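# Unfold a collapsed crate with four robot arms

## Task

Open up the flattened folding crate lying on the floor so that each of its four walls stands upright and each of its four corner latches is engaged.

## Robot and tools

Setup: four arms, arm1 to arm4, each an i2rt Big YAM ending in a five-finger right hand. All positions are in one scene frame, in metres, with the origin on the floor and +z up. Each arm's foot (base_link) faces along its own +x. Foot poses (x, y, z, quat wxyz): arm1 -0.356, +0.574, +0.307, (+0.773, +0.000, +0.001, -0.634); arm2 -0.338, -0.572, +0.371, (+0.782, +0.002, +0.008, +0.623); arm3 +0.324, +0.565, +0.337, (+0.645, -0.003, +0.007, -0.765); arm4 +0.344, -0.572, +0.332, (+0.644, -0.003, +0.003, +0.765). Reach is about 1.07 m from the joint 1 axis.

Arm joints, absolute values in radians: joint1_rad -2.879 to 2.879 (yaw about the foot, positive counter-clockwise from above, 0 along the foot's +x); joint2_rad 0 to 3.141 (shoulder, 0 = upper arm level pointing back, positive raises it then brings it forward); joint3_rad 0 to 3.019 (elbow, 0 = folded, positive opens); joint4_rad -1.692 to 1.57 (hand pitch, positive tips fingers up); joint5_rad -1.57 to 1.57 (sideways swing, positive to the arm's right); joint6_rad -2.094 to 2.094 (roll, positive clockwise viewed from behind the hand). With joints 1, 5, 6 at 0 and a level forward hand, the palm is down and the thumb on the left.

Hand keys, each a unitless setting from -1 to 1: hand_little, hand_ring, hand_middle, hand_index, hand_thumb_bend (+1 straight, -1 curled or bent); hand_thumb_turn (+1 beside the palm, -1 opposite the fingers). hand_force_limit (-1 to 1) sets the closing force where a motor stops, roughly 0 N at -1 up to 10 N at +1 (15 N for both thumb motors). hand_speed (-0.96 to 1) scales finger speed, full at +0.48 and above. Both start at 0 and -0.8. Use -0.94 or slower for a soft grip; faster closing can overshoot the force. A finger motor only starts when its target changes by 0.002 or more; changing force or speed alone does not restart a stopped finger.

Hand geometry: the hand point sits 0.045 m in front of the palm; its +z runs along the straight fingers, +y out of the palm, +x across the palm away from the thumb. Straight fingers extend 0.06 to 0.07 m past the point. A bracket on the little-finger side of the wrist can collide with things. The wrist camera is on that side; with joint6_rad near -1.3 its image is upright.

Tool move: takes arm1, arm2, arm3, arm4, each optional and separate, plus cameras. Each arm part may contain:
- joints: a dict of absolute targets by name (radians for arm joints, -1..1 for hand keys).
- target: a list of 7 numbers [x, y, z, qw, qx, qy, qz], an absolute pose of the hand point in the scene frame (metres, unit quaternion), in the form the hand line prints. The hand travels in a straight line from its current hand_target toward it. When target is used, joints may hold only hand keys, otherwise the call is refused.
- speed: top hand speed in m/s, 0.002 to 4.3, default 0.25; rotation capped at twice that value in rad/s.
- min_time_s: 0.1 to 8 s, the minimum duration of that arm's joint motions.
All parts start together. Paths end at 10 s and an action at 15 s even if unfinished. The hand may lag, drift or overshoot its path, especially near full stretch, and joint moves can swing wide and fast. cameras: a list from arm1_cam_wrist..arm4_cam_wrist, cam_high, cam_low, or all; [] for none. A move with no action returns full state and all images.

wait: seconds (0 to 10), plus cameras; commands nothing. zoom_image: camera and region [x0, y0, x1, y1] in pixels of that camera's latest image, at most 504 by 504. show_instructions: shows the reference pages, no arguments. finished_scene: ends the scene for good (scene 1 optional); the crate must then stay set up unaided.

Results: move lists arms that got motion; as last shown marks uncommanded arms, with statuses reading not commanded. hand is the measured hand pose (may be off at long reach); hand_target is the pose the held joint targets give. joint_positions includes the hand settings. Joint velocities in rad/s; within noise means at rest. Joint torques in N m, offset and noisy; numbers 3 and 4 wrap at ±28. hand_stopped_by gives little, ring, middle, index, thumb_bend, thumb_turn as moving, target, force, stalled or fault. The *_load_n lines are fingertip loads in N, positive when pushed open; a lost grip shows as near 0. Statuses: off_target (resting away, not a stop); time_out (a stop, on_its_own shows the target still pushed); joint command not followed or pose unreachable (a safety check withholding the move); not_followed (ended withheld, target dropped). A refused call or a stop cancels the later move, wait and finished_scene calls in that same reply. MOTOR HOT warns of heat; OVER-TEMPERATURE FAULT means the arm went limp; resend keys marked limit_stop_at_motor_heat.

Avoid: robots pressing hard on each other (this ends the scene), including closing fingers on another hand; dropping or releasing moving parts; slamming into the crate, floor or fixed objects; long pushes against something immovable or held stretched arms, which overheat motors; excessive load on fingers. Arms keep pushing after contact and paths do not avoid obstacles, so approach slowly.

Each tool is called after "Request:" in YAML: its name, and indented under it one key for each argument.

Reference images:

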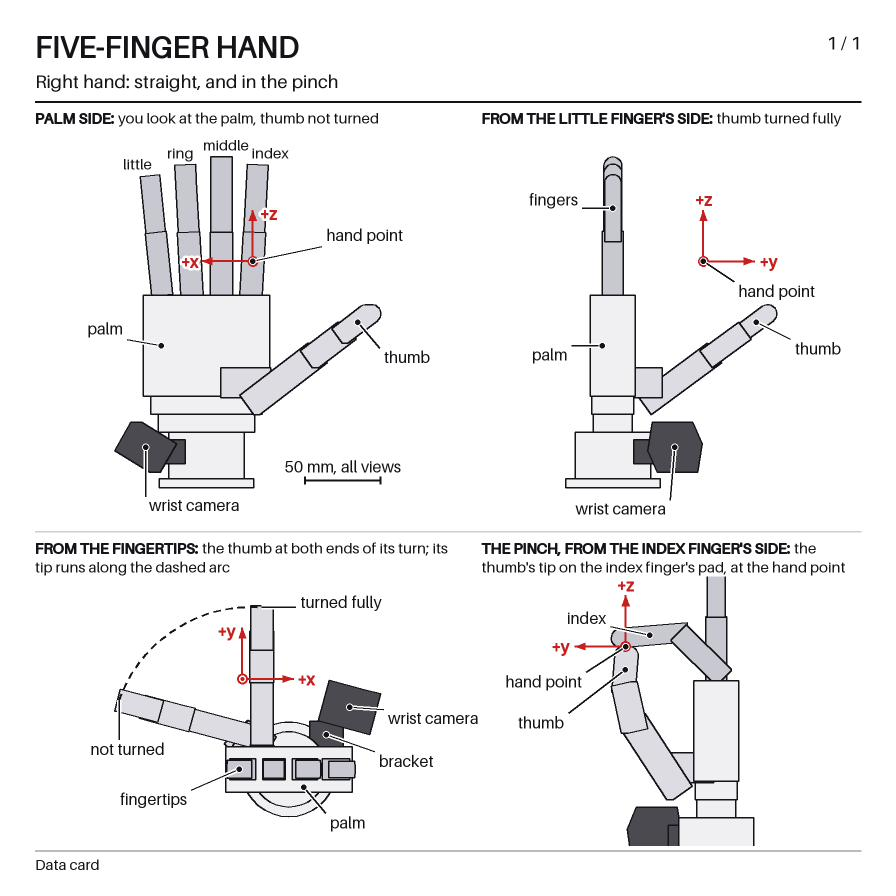

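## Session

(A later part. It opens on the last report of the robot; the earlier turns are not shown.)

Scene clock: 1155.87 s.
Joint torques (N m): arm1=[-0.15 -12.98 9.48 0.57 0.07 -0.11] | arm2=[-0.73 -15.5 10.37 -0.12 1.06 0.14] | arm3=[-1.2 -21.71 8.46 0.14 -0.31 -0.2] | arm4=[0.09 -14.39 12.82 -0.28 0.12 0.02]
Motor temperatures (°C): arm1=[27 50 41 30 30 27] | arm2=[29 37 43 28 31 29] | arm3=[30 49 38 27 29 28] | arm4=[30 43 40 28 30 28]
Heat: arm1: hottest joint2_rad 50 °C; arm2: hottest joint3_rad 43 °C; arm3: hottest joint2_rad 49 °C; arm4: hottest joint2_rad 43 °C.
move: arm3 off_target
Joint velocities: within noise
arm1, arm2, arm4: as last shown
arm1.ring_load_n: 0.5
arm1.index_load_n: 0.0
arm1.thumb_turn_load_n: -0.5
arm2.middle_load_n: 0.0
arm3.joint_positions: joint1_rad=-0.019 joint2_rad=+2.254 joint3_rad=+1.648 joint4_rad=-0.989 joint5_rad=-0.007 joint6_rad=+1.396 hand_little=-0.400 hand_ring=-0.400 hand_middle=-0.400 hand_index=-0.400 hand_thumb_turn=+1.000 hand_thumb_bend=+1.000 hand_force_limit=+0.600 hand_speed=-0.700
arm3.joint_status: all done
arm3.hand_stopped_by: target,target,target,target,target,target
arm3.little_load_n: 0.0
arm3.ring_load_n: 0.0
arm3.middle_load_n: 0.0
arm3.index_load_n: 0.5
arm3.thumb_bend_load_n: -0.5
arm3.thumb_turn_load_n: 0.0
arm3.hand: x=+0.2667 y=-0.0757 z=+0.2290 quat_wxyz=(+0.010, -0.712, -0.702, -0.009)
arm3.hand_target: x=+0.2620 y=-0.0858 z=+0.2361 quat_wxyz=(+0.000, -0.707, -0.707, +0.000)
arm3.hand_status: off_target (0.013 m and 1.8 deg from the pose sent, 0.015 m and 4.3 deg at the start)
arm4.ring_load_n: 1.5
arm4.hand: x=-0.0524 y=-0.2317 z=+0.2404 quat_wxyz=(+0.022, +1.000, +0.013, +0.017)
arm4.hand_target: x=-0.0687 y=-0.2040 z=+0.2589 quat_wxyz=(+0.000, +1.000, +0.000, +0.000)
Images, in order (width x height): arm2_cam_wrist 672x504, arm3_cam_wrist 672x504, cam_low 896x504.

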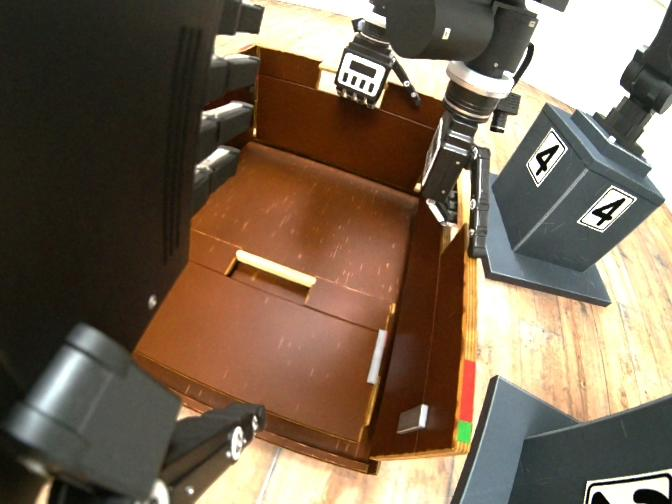

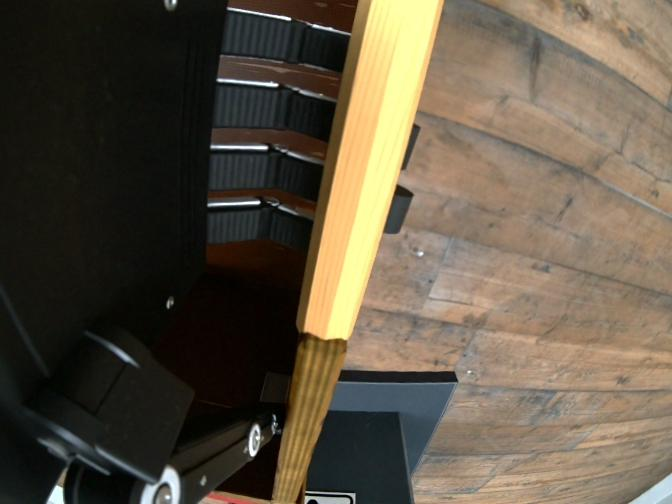

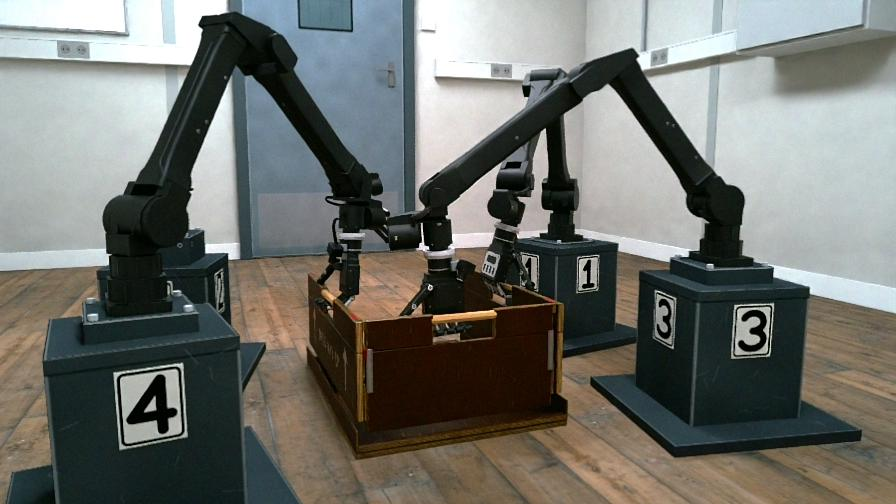

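Request:
move:
  arm3: {"target": [0.235, -0.084, 0.234, 0, 0.70711, 0.70711, 0], "speed": 0.06, "joints": {"hand_little": -0.25, "hand_ring": -0.25, "hand_middle": -0.25, "hand_index": -0.25}}
  cameras: ["arm3_cam_wrist","cam_low"]

Request:
zoom_image:
  camera: "cam_low"
  region: [300, 240, 600, 470]

Scene clock: 1160.77 s.
Joint torques (N m): arm1=[-0.15 -12.92 9.48 0.58 0.08 -0.11] | arm2=[-0.73 -15.44 10.26 0.01 1.08 0.06] | arm3=[-1.38 -20.72 9.55 0.03 -0.19 -0.07] | arm4=[0.21 -14.21 12.82 -0.29 0.11 0.03]
Motor temperatures (°C): arm1=[27 50 42 30 30 27] | arm2=[29 37 43 28 31 29] | arm3=[30 48 38 27 29 28] | arm4=[30 42 41 28 30 28]
Heat: arm1: hottest joint2_rad 50 °C; arm2: hottest joint3_rad 43 °C; arm3: hottest joint2_rad 48 °C; arm4: hottest joint2_rad 42 °C.
move: arm3 off_target
Joint velocities: within noise
arm1, arm2, arm4: as last shown
arm1.ring_load_n: 0.0
arm2.thumb_bend_load_n: -0.5
arm3.joint_positions: joint1_rad=-0.060 joint2_rad=+2.254 joint3_rad=+1.651 joint4_rad=-0.989 joint5_rad=-0.012 joint6_rad=+1.341 hand_little=-0.250 hand_ring=-0.250 hand_middle=-0.250 hand_index=-0.250 hand_thumb_turn=+1.000 hand_thumb_bend=+1.000 hand_force_limit=+0.600 hand_speed=-0.700
arm3.joint_status: all done
arm3.hand_stopped_by: target,target,target,target,target,target
arm3.little_load_n: 0.0
arm3.ring_load_n: 0.0
arm3.middle_load_n: 0.0
arm3.index_load_n: 0.0
arm3.thumb_bend_load_n: 0.0
arm3.thumb_turn_load_n: 0.0
arm3.hand: x=+0.2428 y=-0.0715 z=+0.2309 quat_wxyz=(+0.007, -0.707, -0.707, -0.009)
arm3.hand_target: x=+0.2351 y=-0.0835 z=+0.2341 quat_wxyz=(+0.000, -0.707, -0.707, +0.000)
arm3.hand_status: off_target (0.015 m and 1.3 deg from the pose sent, 0.033 m and 1.8 deg at the start)
arm4.little_load_n: 4.5
Images, in order (width x height): arm3_cam_wrist 672x504, cam_low 896x504.

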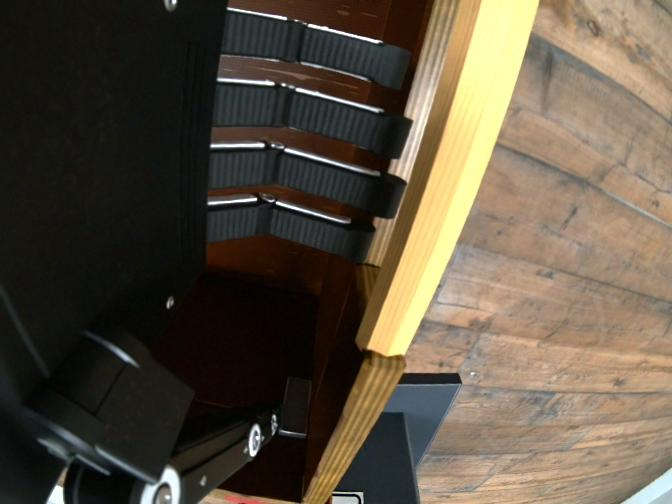

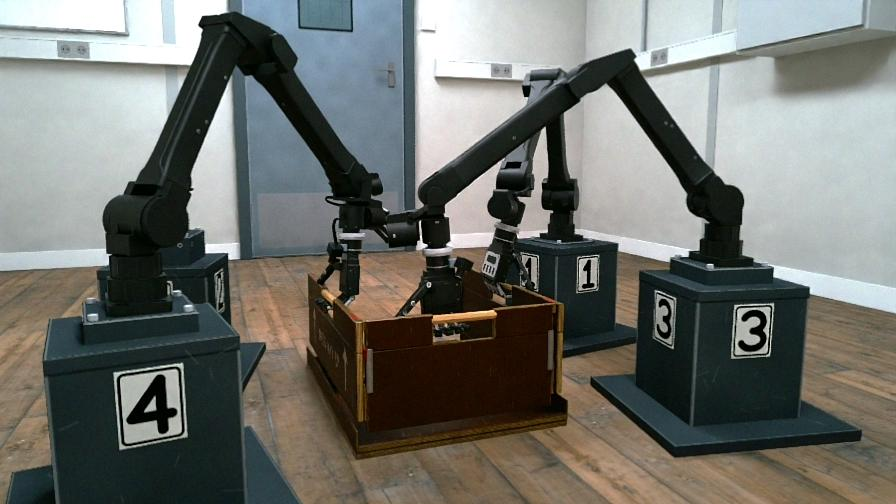

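Scaled by 1.680 from the camera's image (finer frame: 1280x720).

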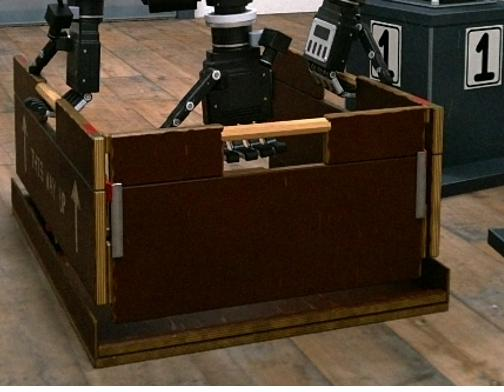

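Request:
zoom_image:
  camera: "arm3_cam_wrist"
  region: [220, 340, 420, 504]

Scaled by 2.520 from the camera's image (finer frame: 960x720).

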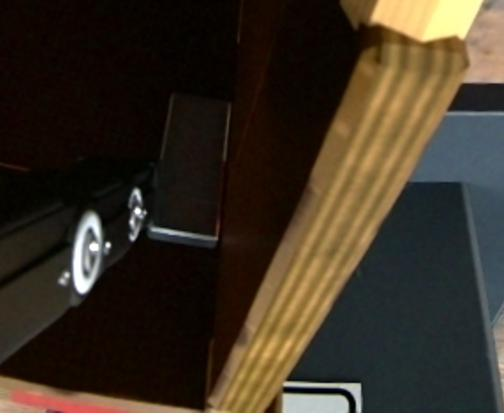

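Request:
move:
  arm3: {"target": [0.190, -0.070, 0.234, 0, 0.70711, 0.70711, 0], "speed": 0.12}
  cameras: ["arm3_cam_wrist"]

Request:
move:
  arm3: {"target": [0.185, -0.040, 0.350, 0, 0.70711, 0.70711, 0], "speed": 0.15}
  cameras: ["arm3_cam_wrist","cam_low"]

Scene clock: 1171.87 s.
Joint torques (N m): arm1=[-0.09 -12.98 9.5 0.58 0.08 -0.11] | arm2=[-0.56 -15.33 10.24 -0.01 1.06 0.08] | arm3=[-0.62 -20.78 9.21 0.12 -0.15 -0.08] | arm4=[0.15 -14.33 12.83 -0.29 0.11 0.03]
Motor temperatures (°C): arm1=[27 50 42 30 30 27] | arm2=[29 38 43 28 31 29] | arm3=[30 48 38 27 29 28] | arm4=[30 42 41 28 30 28]
Heat: arm1: hottest joint2_rad 50 °C; arm2: hottest joint3_rad 43 °C; arm3: hottest joint2_rad 48 °C; arm4: hottest joint2_rad 42 °C.
move: arm3 off_target
Joint velocities: within noise
arm1, arm2, arm4: as last shown
arm2.thumb_bend_load_n: 0.0
arm3.joint_positions: joint1_rad=-0.143 joint2_rad=+2.254 joint3_rad=+1.651 joint4_rad=-0.989 joint5_rad=-0.012 joint6_rad=+1.267 hand_little=-0.250 hand_ring=-0.250 hand_middle=-0.250 hand_index=-0.250 hand_thumb_turn=+1.000 hand_thumb_bend=+1.000 hand_force_limit=+0.600 hand_speed=-0.700
arm3.joint_status: not commanded
arm3.hand_stopped_by: target,target,target,target,target,target
arm3.little_load_n: 0.0
arm3.ring_load_n: 0.0
arm3.middle_load_n: 0.0
arm3.index_load_n: 0.0
arm3.thumb_bend_load_n: 0.0
arm3.thumb_turn_load_n: 0.0
arm3.hand: x=+0.1929 y=-0.0584 z=+0.2318 quat_wxyz=(+0.006, -0.710, -0.704, -0.009)
arm3.hand_target: x=+0.1900 y=-0.0696 z=+0.2341 quat_wxyz=(+0.000, -0.707, -0.707, +0.000)
arm3.hand_status: off_target (0.012 m and 1.4 deg from the pose sent, 0.053 m and 1.3 deg at the start)
arm4.little_load_n: 5.0
Images, in order (width x height): arm3_cam_wrist 672x504.

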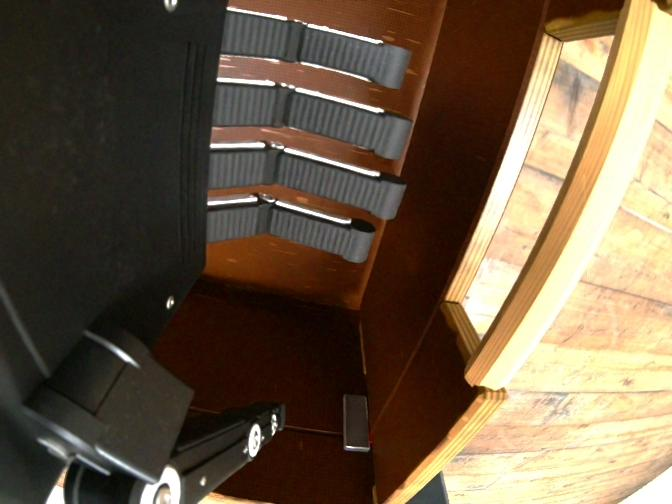

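Scene clock: 1173.43 s.
Joint torques (N m): arm1=[-0.09 -12.98 9.48 0.58 0.07 -0.11] | arm2=[-0.85 -15.27 10.36 -0.13 1.05 0.06] | arm3=[-1.2 -20.54 7.36 -0.43 -0.18 -0.06] | arm4=[0.21 -14.27 12.82 -0.28 0.11 0.03]
Motor temperatures (°C): arm1=[27 49 43 30 30 27] | arm2=[29 38 43 28 31 29] | arm3=[30 48 38 27 29 28] | arm4=[30 42 42 28 30 28]
Heat: arm1: hottest joint2_rad 49 °C; arm2: hottest joint3_rad 43 °C; arm3: hottest joint2_rad 48 °C; arm4: hottest joint2_rad 42 °C.
move: arm3 done
Joint velocities: within noise
arm1, arm2, arm4: as last shown
arm3.joint_positions: joint1_rad=-0.157 joint2_rad=+2.058 joint3_rad=+1.646 joint4_rad=-1.149 joint5_rad=-0.012 joint6_rad=+1.241 hand_little=-0.250 hand_ring=-0.250 hand_middle=-0.250 hand_index=-0.250 hand_thumb_turn=+1.000 hand_thumb_bend=+1.000 hand_force_limit=+0.600 hand_speed=-0.700
arm3.joint_status: not commanded
arm3.hand_stopped_by: target,target,target,target,target,target
arm3.little_load_n: 0.0
arm3.ring_load_n: 0.0
arm3.middle_load_n: 0.0
arm3.index_load_n: 0.0
arm3.thumb_bend_load_n: 0.0
arm3.thumb_turn_load_n: 0.0
arm3.hand: x=+0.1903 y=-0.0452 z=+0.3476 quat_wxyz=(-0.001, -0.706, -0.708, +0.004)
arm3.hand_target: x=+0.1851 y=-0.0400 z=+0.3499 quat_wxyz=(+0.000, -0.707, -0.707, +0.000)
arm3.hand_status: done (0.008 m and 0.5 deg from the pose sent, 0.120 m and 1.4 deg at the start)
arm4.ring_load_n: 2.0
arm4.thumb_turn_load_n: -2.5
Images, in order (width x height): arm3_cam_wrist 672x504, cam_low 896x504.

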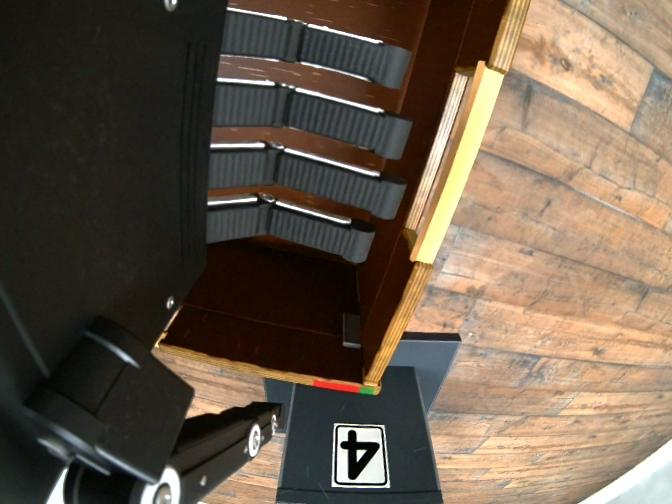

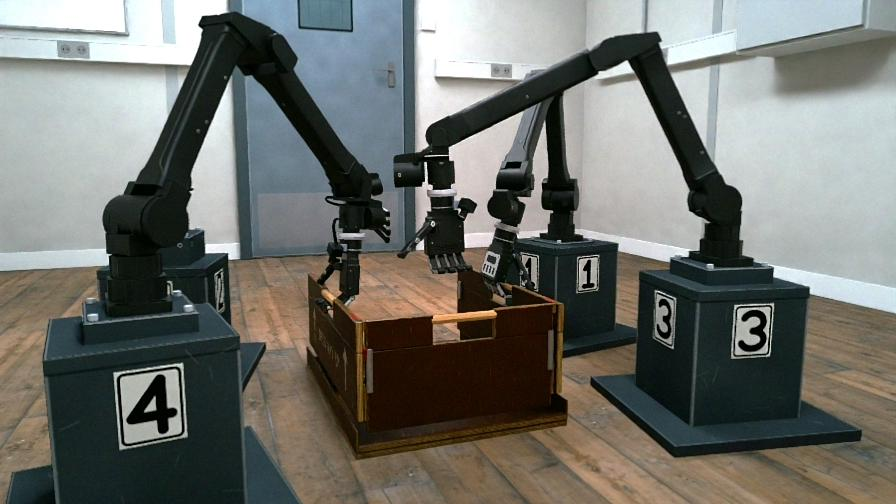

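Request:
zoom_image:
  camera: "arm3_cam_wrist"
  region: [290, 290, 450, 410]

Scaled by 3.150 from the camera's image (finer frame: 960x720).

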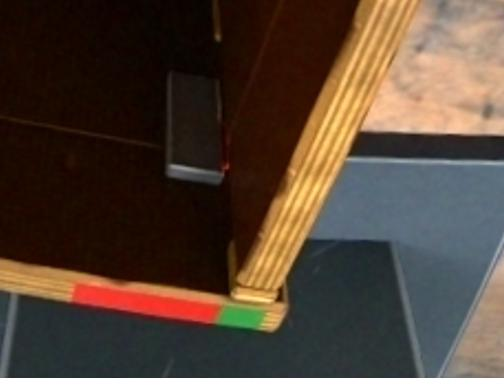

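Request:
move:
  arm4: {"target": [-0.068, -0.220, 0.252, -0.15643, 0.98769, 0, 0], "speed": 0.06}
  cameras: ["arm2_cam_wrist","arm4_cam_wrist","cam_low"]

Scene clock: 1196.53 s.
Joint torques (N m): arm1=[-0.15 -12.86 9.47 0.61 0.07 -0.12] | arm2=[-0.26 -15.62 10.18 -0.01 1.06 0.12] | arm3=[-1.14 -20.54 7.36 -0.36 -0.15 -0.09] | arm4=[1.9 -14.56 8.27 1.1 1.02 -0.13]
Motor temperatures (°C): arm1=[27 49 44 30 30 27] | arm2=[29 38 43 28 31 29] | arm3=[30 47 37 27 29 28] | arm4=[30 42 43 28 30 28]
Heat: arm1: hottest joint2_rad 49 °C; arm2: hottest joint3_rad 43 °C; arm3: hottest joint2_rad 47 °C; arm4: hottest joint3_rad 43 °C.
move: arm4 off_target
Joint velocities: within noise
arm1, arm3: as last shown
arm1.thumb_turn_load_n: 0.0
arm2.joint_positions: joint1_rad=+0.396 joint2_rad=+1.948 joint3_rad=+1.099 joint4_rad=-0.487 joint5_rad=+1.254 joint6_rad=-0.029 hand_little=+1.000 hand_ring=+1.000 hand_middle=+1.000 hand_index=+1.000 hand_thumb_turn=+1.000 hand_thumb_bend=+1.000 hand_force_limit=+0.000 hand_speed=-0.800
arm2.joint_status: not commanded
arm2.hand_stopped_by: target,target,target,target,target,target
arm2.little_load_n: 0.0
arm2.ring_load_n: 0.0
arm2.middle_load_n: 0.0
arm2.index_load_n: 0.0
arm2.thumb_bend_load_n: 0.0
arm2.thumb_turn_load_n: 0.0
arm2.hand: x=-0.2422 y=-0.0934 z=+0.3656 quat_wxyz=(-0.133, +0.812, +0.013, +0.568)
arm2.hand_target: x=-0.2401 y=-0.0785 z=+0.3702 quat_wxyz=(-0.141, +0.812, -0.002, +0.566)
arm2.hand_status: not commanded
arm3.thumb_bend_load_n: -0.5
arm3.hand_target: x=+0.1850 y=-0.0400 z=+0.3499 quat_wxyz=(+0.000, -0.707, -0.707, +0.000)
arm4.joint_positions: joint1_rad=+0.650 joint2_rad=+1.961 joint3_rad=+1.172 joint4_rad=-0.610 joint5_rad=+0.214 joint6_rad=+0.809 hand_little=-0.299 hand_ring=-0.300 hand_middle=-0.300 hand_index=-0.300 hand_thumb_turn=+1.000 hand_thumb_bend=+1.000 hand_force_limit=+0.200 hand_speed=-0.500
arm4.joint_status: not commanded
arm4.hand_stopped_by: target,target,target,target,target,target
arm4.little_load_n: 4.0
arm4.ring_load_n: 2.0
arm4.middle_load_n: 0.0
arm4.index_load_n: 0.0
arm4.thumb_bend_load_n: 0.5
arm4.thumb_turn_load_n: -0.5
arm4.hand: x=-0.0554 y=-0.2299 z=+0.2355 quat_wxyz=(-0.132, +0.991, -0.003, +0.012)
arm4.hand_target: x=-0.0677 y=-0.2203 z=+0.2521 quat_wxyz=(-0.156, +0.988, +0.000, +0.000)
arm4.hand_status: off_target (0.023 m and 3.2 deg from the pose sent, 0.023 m and 20.6 deg at the start)
Images, in order (width x height): arm2_cam_wrist 672x504, arm4_cam_wrist 672x504, cam_low 896x504.

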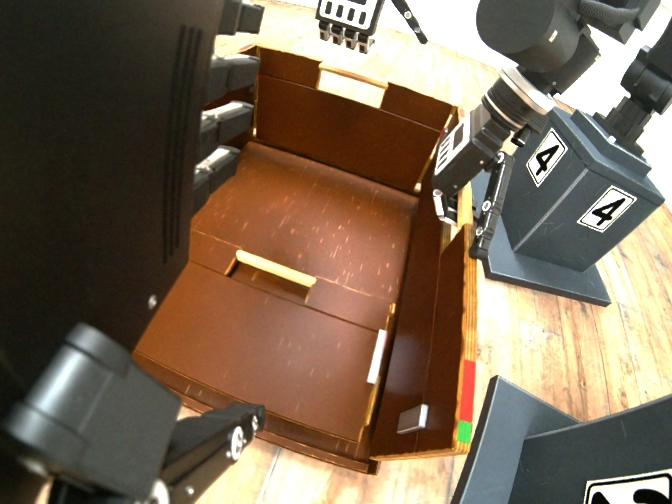

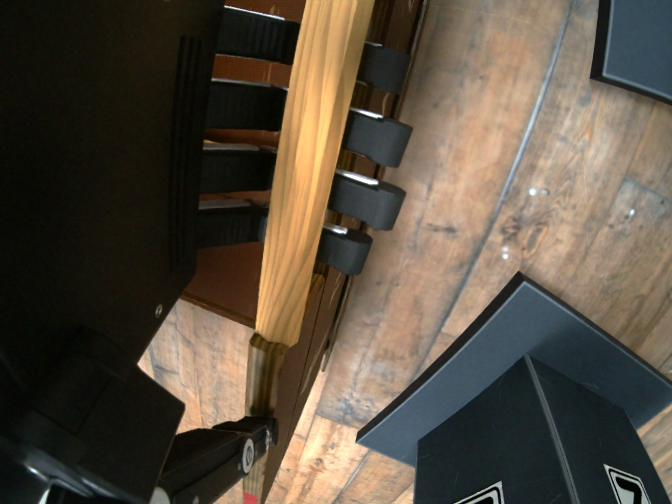

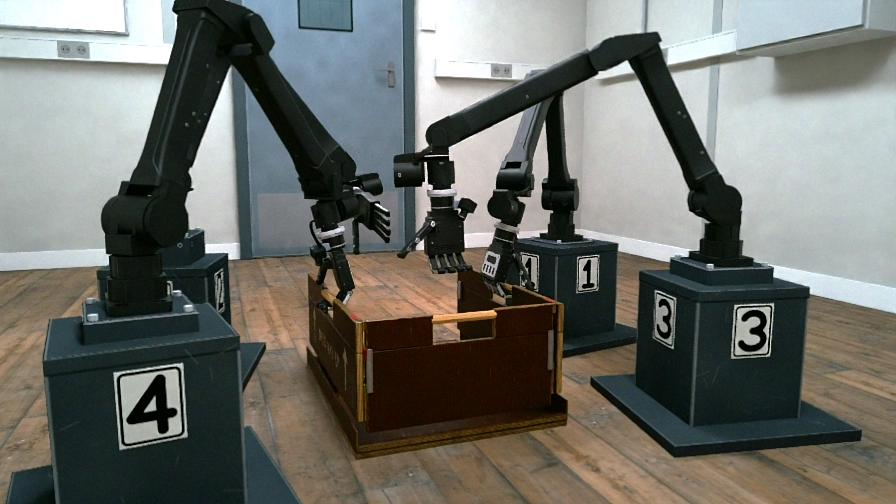

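Request:
zoom_image:
  camera: "arm2_cam_wrist"
  region: [400, 80, 500, 200]

Request:
zoom_image:
  camera: "arm2_cam_wrist"
  region: [225, 30, 325, 150]

Scaled by 4.200 from the camera's image (finer frame: 960x720).

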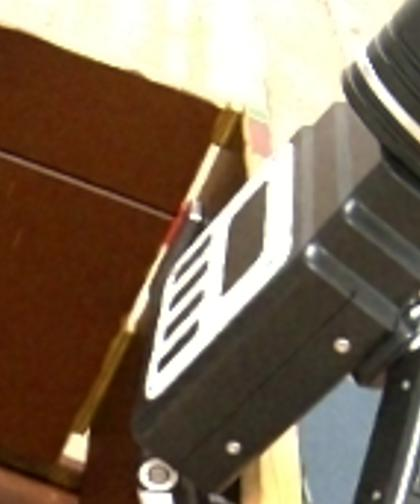

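Scaled by 4.200 from the camera's image (finer frame: 960x720).

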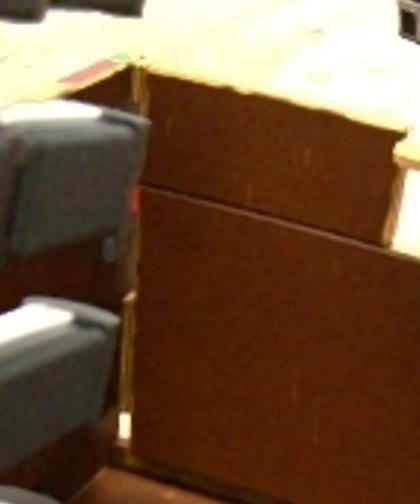

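Request:
move:
  arm2: {"joints": {"joint1_rad": -0.13, "joint2_rad": 2.0, "joint3_rad": 1.60, "joint4_rad": -1.10, "joint5_rad": 0.05, "joint6_rad": 1.22}, "min_time_s": 4}
  cameras: ["arm2_cam_wrist","cam_high","cam_low"]

Scene clock: 1227.30 s.
Joint torques (N m): arm1=[-0.21 -12.98 9.47 0.59 0.07 -0.12] | arm2=[0.03 -17.73 13.26 -0.36 0.02 0.03] | arm3=[-1.14 -20.72 7.36 -0.34 -0.16 -0.08] | arm4=[1.9 -14.39 8.24 1.09 1.02 -0.14]
Motor temperatures (°C): arm1=[27 49 45 30 30 27] | arm2=[29 38 43 28 31 29] | arm3=[30 46 37 27 29 28] | arm4=[30 44 43 28 32 28]
Heat: arm1: hottest joint2_rad 49 °C; arm2: hottest joint3_rad 43 °C; arm3: hottest joint2_rad 46 °C; arm4: hottest joint2_rad 44 °C.
move: arm2 done
Joint velocities: within noise
arm1, arm3, arm4: as last shown
arm1.thumb_turn_load_n: -0.5
arm2.joint_positions: joint1_rad=-0.123 joint2_rad=+1.981 joint3_rad=+1.549 joint4_rad=-1.088 joint5_rad=+0.053 joint6_rad=+1.207 hand_little=+1.000 hand_ring=+1.000 hand_middle=+1.000 hand_index=+1.000 hand_thumb_turn=+1.000 hand_thumb_bend=+1.000 hand_force_limit=+0.000 hand_speed=-0.800
arm2.joint_status: all done
arm2.hand_stopped_by: target,target,target,target,target,target
arm2.little_load_n: 0.0
arm2.ring_load_n: 0.0
arm2.middle_load_n: 0.0
arm2.index_load_n: 0.0
arm2.thumb_bend_load_n: 0.0
arm2.thumb_turn_load_n: 0.0
arm2.hand: x=-0.1851 y=+0.0147 z=+0.3854 quat_wxyz=(-0.027, +0.712, -0.702, +0.010)
arm2.hand_target: x=-0.1754 y=+0.0300 z=+0.3930 quat_wxyz=(-0.035, +0.704, -0.709, +0.005)
arm2.hand_status: not commanded
arm3.thumb_bend_load_n: 0.0
arm4.ring_load_n: 1.5
arm4.thumb_bend_load_n: 0.0
Images, in order (width x height): arm2_cam_wrist 672x504, cam_high 896x504, cam_low 896x504.

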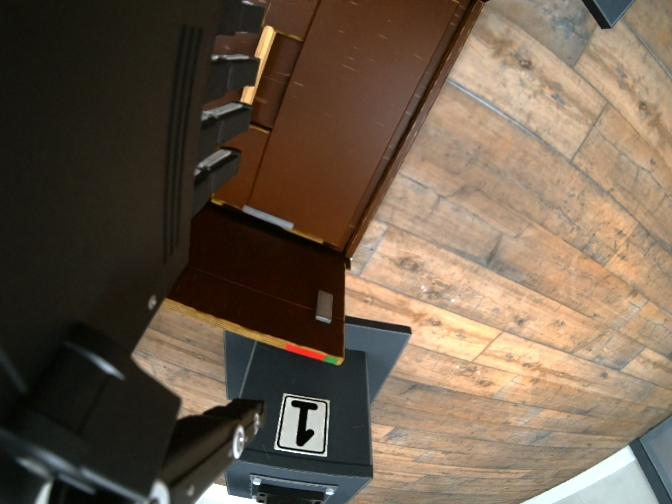

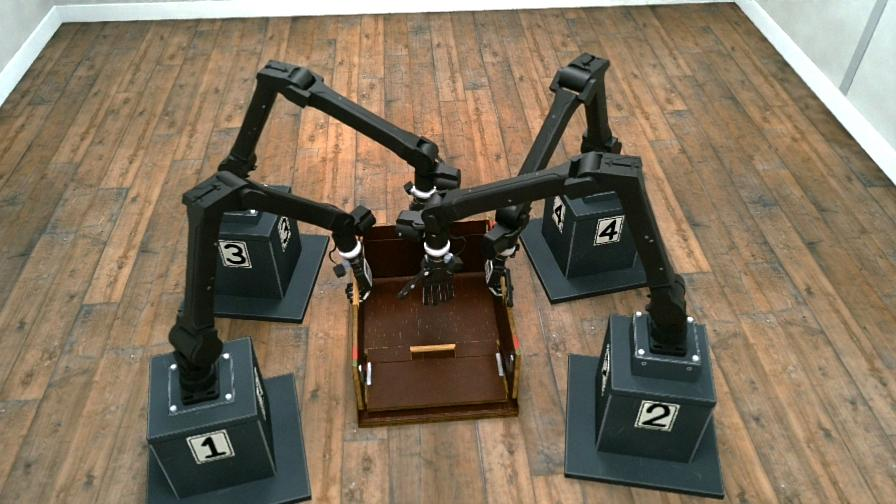

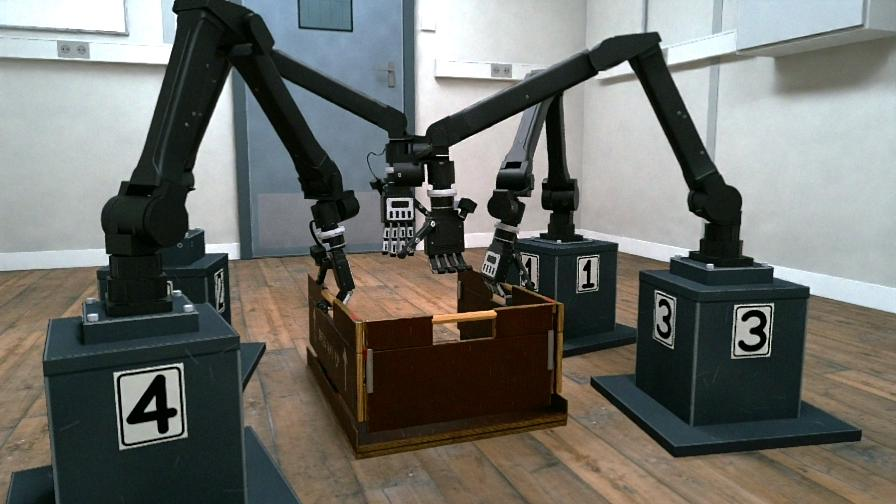

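Request:
move:
  arm3: {"joints": {"joint1_rad": 0.396, "joint2_rad": 1.948, "joint3_rad": 1.099, "joint4_rad": -0.487, "joint5_rad": 1.254, "joint6_rad": -0.029, "hand_little": 1, "hand_ring": 1, "hand_middle": 1, "hand_index": 1}, "min_time_s": 4}
  arm2: {"joints": {"hand_force_limit": 0.1, "hand_speed": -0.5, "hand_little": -0.47, "hand_ring": -0.47, "hand_middle": -0.47, "hand_index": -0.47}}
  cameras: ["arm3_cam_wrist","arm2_cam_wrist","cam_high"]

Scene clock: 1239.17 s.
Joint torques (N m): arm1=[-0.09 -12.92 9.48 0.58 0.08 -0.11] | arm2=[-0.03 -17.61 13.11 -0.42 0.05 0.13] | arm3=[0.79 -17.32 5.08 0.55 0.96 -0.1] | arm4=[1.9 -14.51 8.21 1.07 1.02 -0.14]
Motor temperatures (°C): arm1=[27 49 45 30 30 27] | arm2=[29 38 43 28 30 29] | arm3=[30 46 37 27 29 28] | arm4=[30 45 43 28 32 28]
Heat: arm1: hottest joint2_rad 49 °C; arm2: hottest joint3_rad 43 °C; arm3: hottest joint2_rad 46 °C; arm4: hottest joint2_rad 45 °C.
move: arm2 off_target; arm3 done
Joint velocities: within noise
arm1, arm4: as last shown
arm2.joint_positions: joint1_rad=-0.123 joint2_rad=+1.981 joint3_rad=+1.549 joint4_rad=-1.088 joint5_rad=+0.053 joint6_rad=+1.208 hand_little=-0.470 hand_ring=+1.000 hand_middle=-0.470 hand_index=-0.470 hand_thumb_turn=+1.000 hand_thumb_bend=+1.000 hand_force_limit=+0.100 hand_speed=-0.500
arm2.joint_status: hand_ring off_target (ended at +1.000, target -0.470); the others done
arm2.hand_stopped_by: target,fault,target,target,target,target
arm2.little_load_n: 0.0
arm2.ring_load_n: 0.0
arm2.middle_load_n: 0.0
arm2.index_load_n: 0.5
arm2.thumb_bend_load_n: 0.0
arm2.thumb_turn_load_n: 0.0
arm2.hand: x=-0.1852 y=+0.0148 z=+0.3854 quat_wxyz=(-0.027, +0.711, -0.702, +0.010)
arm2.hand_target: x=-0.1754 y=+0.0300 z=+0.3930 quat_wxyz=(-0.035, +0.704, -0.709, +0.005)
arm2.hand_status: not commanded
arm3.joint_positions: joint1_rad=+0.386 joint2_rad=+1.962 joint3_rad=+1.103 joint4_rad=-0.500 joint5_rad=+1.251 joint6_rad=-0.020 hand_little=+1.000 hand_ring=+1.000 hand_middle=+1.000 hand_index=+1.000 hand_thumb_turn=+1.000 hand_thumb_bend=+1.000 hand_force_limit=+0.600 hand_speed=-0.700
arm3.joint_status: all done
arm3.hand_stopped_by: target,target,target,target,target,target
arm3.little_load_n: 0.0
arm3.ring_load_n: 0.0
arm3.middle_load_n: 0.0
arm3.index_load_n: 0.0
arm3.thumb_bend_load_n: 0.0
arm3.thumb_turn_load_n: 0.0
arm3.hand: x=+0.2497 y=+0.0852 z=+0.3277 quat_wxyz=(+0.576, +0.036, -0.804, +0.139)
arm3.hand_target: x=+0.2547 y=+0.0824 z=+0.3336 quat_wxyz=(+0.576, +0.037, -0.803, +0.149)
arm3.hand_status: not commanded
arm4.ring_load_n: 2.0
pictures: arm2_cam_wrist, arm3_cam_wrist, cam_high
Images, in order (width x height): arm2_cam_wrist 672x504, arm3_cam_wrist 672x504, cam_high 896x504.

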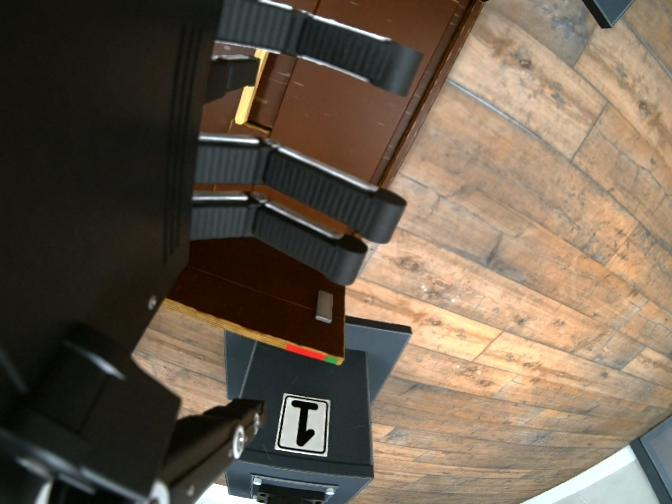

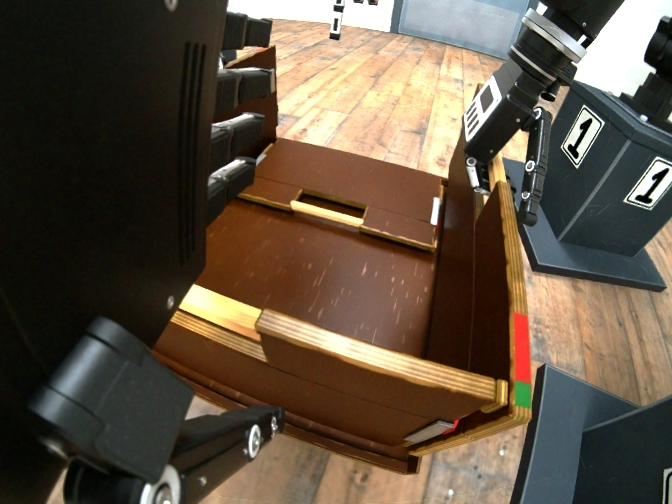

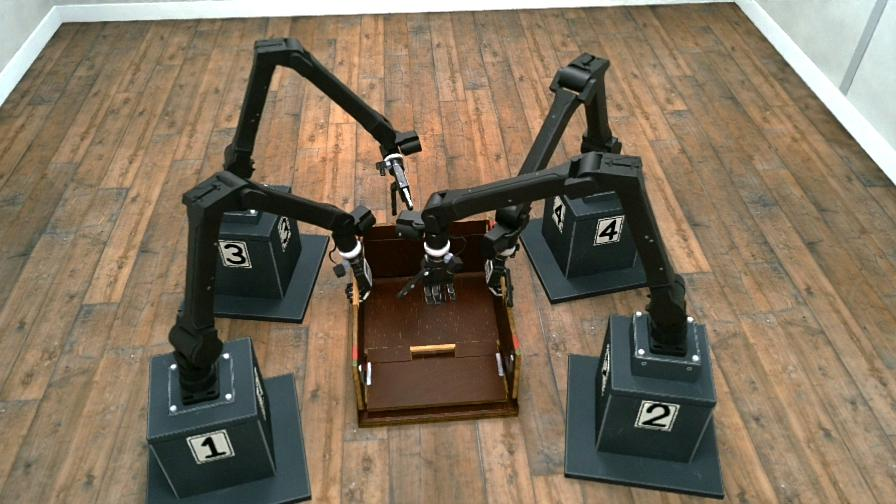

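Request:
move:
  arm1: {"target": [0.043, 0.180, 0.254, 0, 0, 0.98769, -0.15643], "speed": 0.06}
  cameras: ["arm3_cam_wrist","arm1_cam_wrist","cam_low"]

Scene clock: 1257.80 s.
Joint torques (N m): arm1=[-1.67 -13.16 11.08 0.87 0.66 0.22] | arm2=[-0.38 -17.49 13.05 -0.4 0.03 0.14] | arm3=[0.5 -17.2 5.09 0.59 1.01 -0.1] | arm4=[1.85 -14.56 8.21 1.07 1.02 -0.14]
Motor temperatures (°C): arm1=[27 48 45 30 30 27] | arm2=[29 38 43 28 30 29] | arm3=[30 47 37 27 30 28] | arm4=[30 45 43 28 32 28]
Heat: arm1: hottest joint2_rad 48 °C; arm2: hottest joint3_rad 43 °C; arm3: hottest joint2_rad 47 °C; arm4: hottest joint2_rad 45 °C.
move: arm1 off_target
Joint velocities: within noise
arm1.joint_positions: joint1_rad=+0.597 joint2_rad=+1.914 joint3_rad=+1.198 joint4_rad=-0.677 joint5_rad=+0.202 joint6_rad=+0.704 hand_little=-0.299 hand_ring=-0.300 hand_middle=-0.300 hand_index=-0.300 hand_thumb_turn=+1.000 hand_thumb_bend=+1.000 hand_force_limit=+0.000 hand_speed=-0.500
arm1.joint_status: not commanded
arm1.hand_stopped_by: target,target,target,target,target,target
arm1.little_load_n: 0.0
arm1.ring_load_n: 0.0
arm1.middle_load_n: 0.0
arm1.index_load_n: 0.0
arm1.thumb_bend_load_n: 0.5
arm1.thumb_turn_load_n: -7.5
arm1.hand: x=+0.0327 y=+0.2219 z=+0.2430 quat_wxyz=(+0.014, +0.035, -0.990, +0.133)
arm1.hand_target: x=+0.0408 y=+0.1813 z=+0.2556 quat_wxyz=(+0.000, +0.000, -0.988, +0.157)
arm1.hand_status: off_target (0.045 m and 5.1 deg from the pose sent, 0.055 m and 1.8 deg at the start)
arm2, arm3, arm4: as last shown
arm2.index_load_n: 0.0
arm3.joint_positions: joint1_rad=+0.386 joint2_rad=+1.962 joint3_rad=+1.103 joint4_rad=-0.500 joint5_rad=+1.251 joint6_rad=-0.021 hand_little=+1.000 hand_ring=+1.000 hand_middle=+1.000 hand_index=+1.000 hand_thumb_turn=+1.000 hand_thumb_bend=+1.000 hand_force_limit=+0.600 hand_speed=-0.700
arm3.hand: x=+0.2497 y=+0.0852 z=+0.3277 quat_wxyz=(+0.576, +0.037, -0.804, +0.139)
arm4.ring_load_n: 1.5
arm4.thumb_bend_load_n: 0.5
pictures: arm1_cam_wrist, arm3_cam_wrist, cam_low
Images, in order (width x height): arm1_cam_wrist 672x504, arm3_cam_wrist 672x504, cam_low 896x504.

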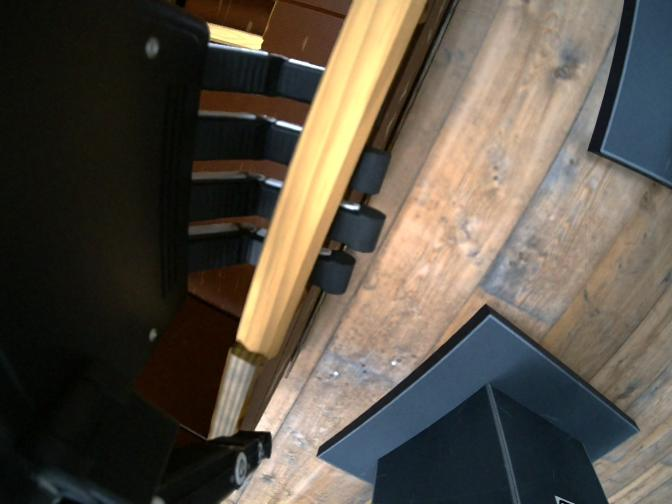

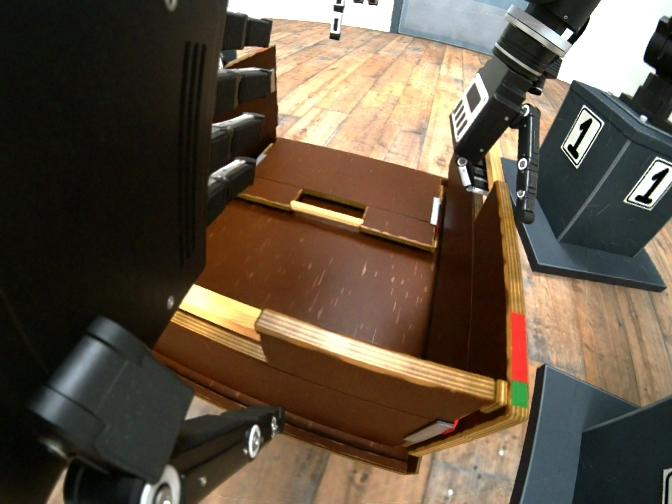

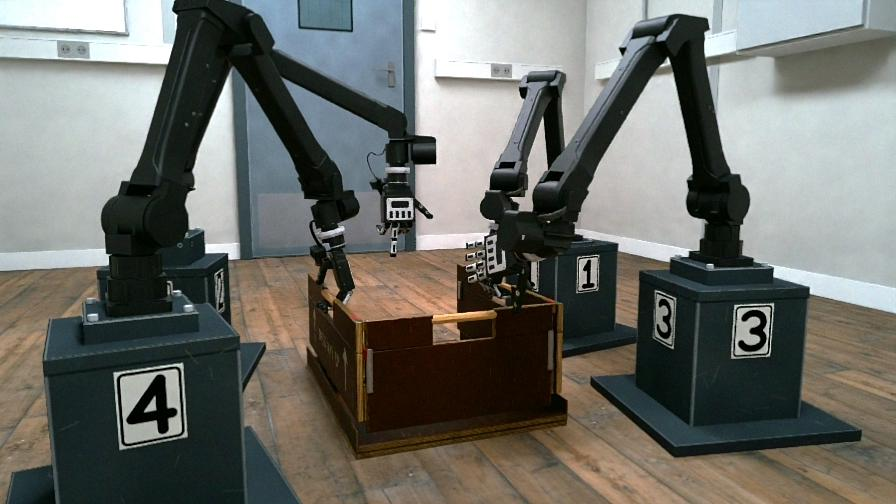

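Request:
move:
  arm1: {"target": [0.045, 0.226, 0.262, 0, 0, 0.98769, -0.15643], "speed": 0.06, "joints": {"hand_little": 0.05, "hand_ring": 0.05, "hand_middle": 0.05, "hand_index": 0.05}}
  cameras: ["arm3_cam_wrist","arm1_cam_wrist"]

Request:
zoom_image:
  camera: "arm3_cam_wrist"
  region: [420, 60, 600, 260]

Scene clock: 1274.07 s.
Joint torques (N m): arm1=[1.96 -15.27 5.5 0.95 0.37 0.12] | arm2=[0.32 -17.44 13.12 -0.2 0.06 0.13] | arm3=[0.44 -17.44 5.05 0.72 0.99 -0.12] | arm4=[1.9 -14.51 8.21 1.09 1.01 -0.14]
Motor temperatures (°C): arm1=[27 48 44 30 31 27] | arm2=[29 39 44 28 30 29] | arm3=[30 47 36 27 30 28] | arm4=[30 45 42 28 32 28]
Heat: arm1: hottest joint2_rad 48 °C; arm2: hottest joint3_rad 44 °C; arm3: hottest joint2_rad 47 °C; arm4: hottest joint2_rad 45 °C.
move: arm1 done
Joint velocities: within noise
arm1.joint_positions: joint1_rad=+0.609 joint2_rad=+1.878 joint3_rad=+1.181 joint4_rad=-0.673 joint5_rad=+0.223 joint6_rad=+0.780 hand_little=+0.050 hand_ring=+0.050 hand_middle=+0.050 hand_index=+0.050 hand_thumb_turn=+1.000 hand_thumb_bend=+1.000 hand_force_limit=+0.000 hand_speed=-0.500
arm1.joint_status: all done
arm1.hand_stopped_by: target,target,target,target,target,target
arm1.little_load_n: 0.0
arm1.ring_load_n: 0.0
arm1.middle_load_n: 0.0
arm1.index_load_n: 0.0
arm1.thumb_bend_load_n: 0.0
arm1.thumb_turn_load_n: 0.0
arm1.hand: x=+0.0382 y=+0.2223 z=+0.2560 quat_wxyz=(+0.007, +0.002, -0.989, +0.148)
arm1.hand_target: x=+0.0449 y=+0.2260 z=+0.2620 quat_wxyz=(+0.000, +0.000, -0.988, +0.156)
arm1.hand_status: done (0.010 m and 1.3 deg from the pose sent, 0.023 m and 5.1 deg at the start)
arm2, arm3, arm4: as last shown
arm4.thumb_bend_load_n: 0.0
pictures: arm1_cam_wrist, arm3_cam_wrist
Images, in order (width x height): arm1_cam_wrist 672x504, arm3_cam_wrist 672x504.

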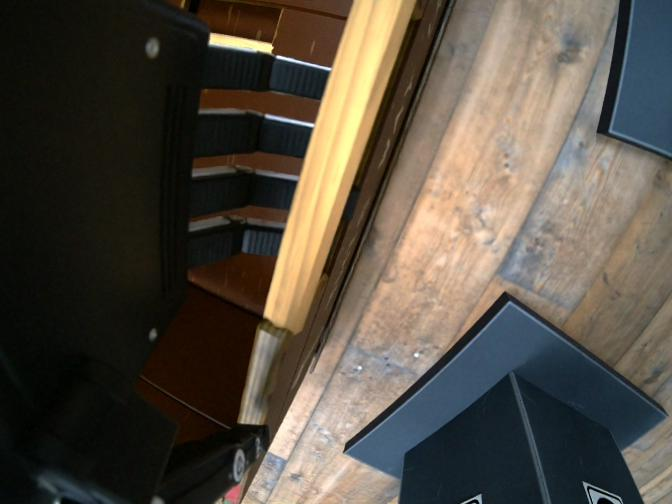

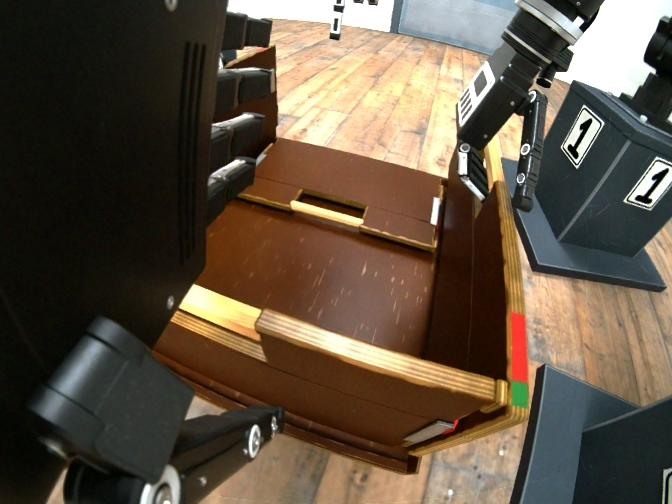

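Scaled by 2.520 from the camera's image (finer frame: 960x720).

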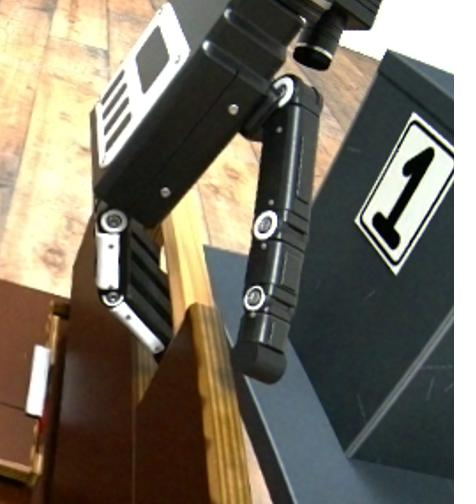

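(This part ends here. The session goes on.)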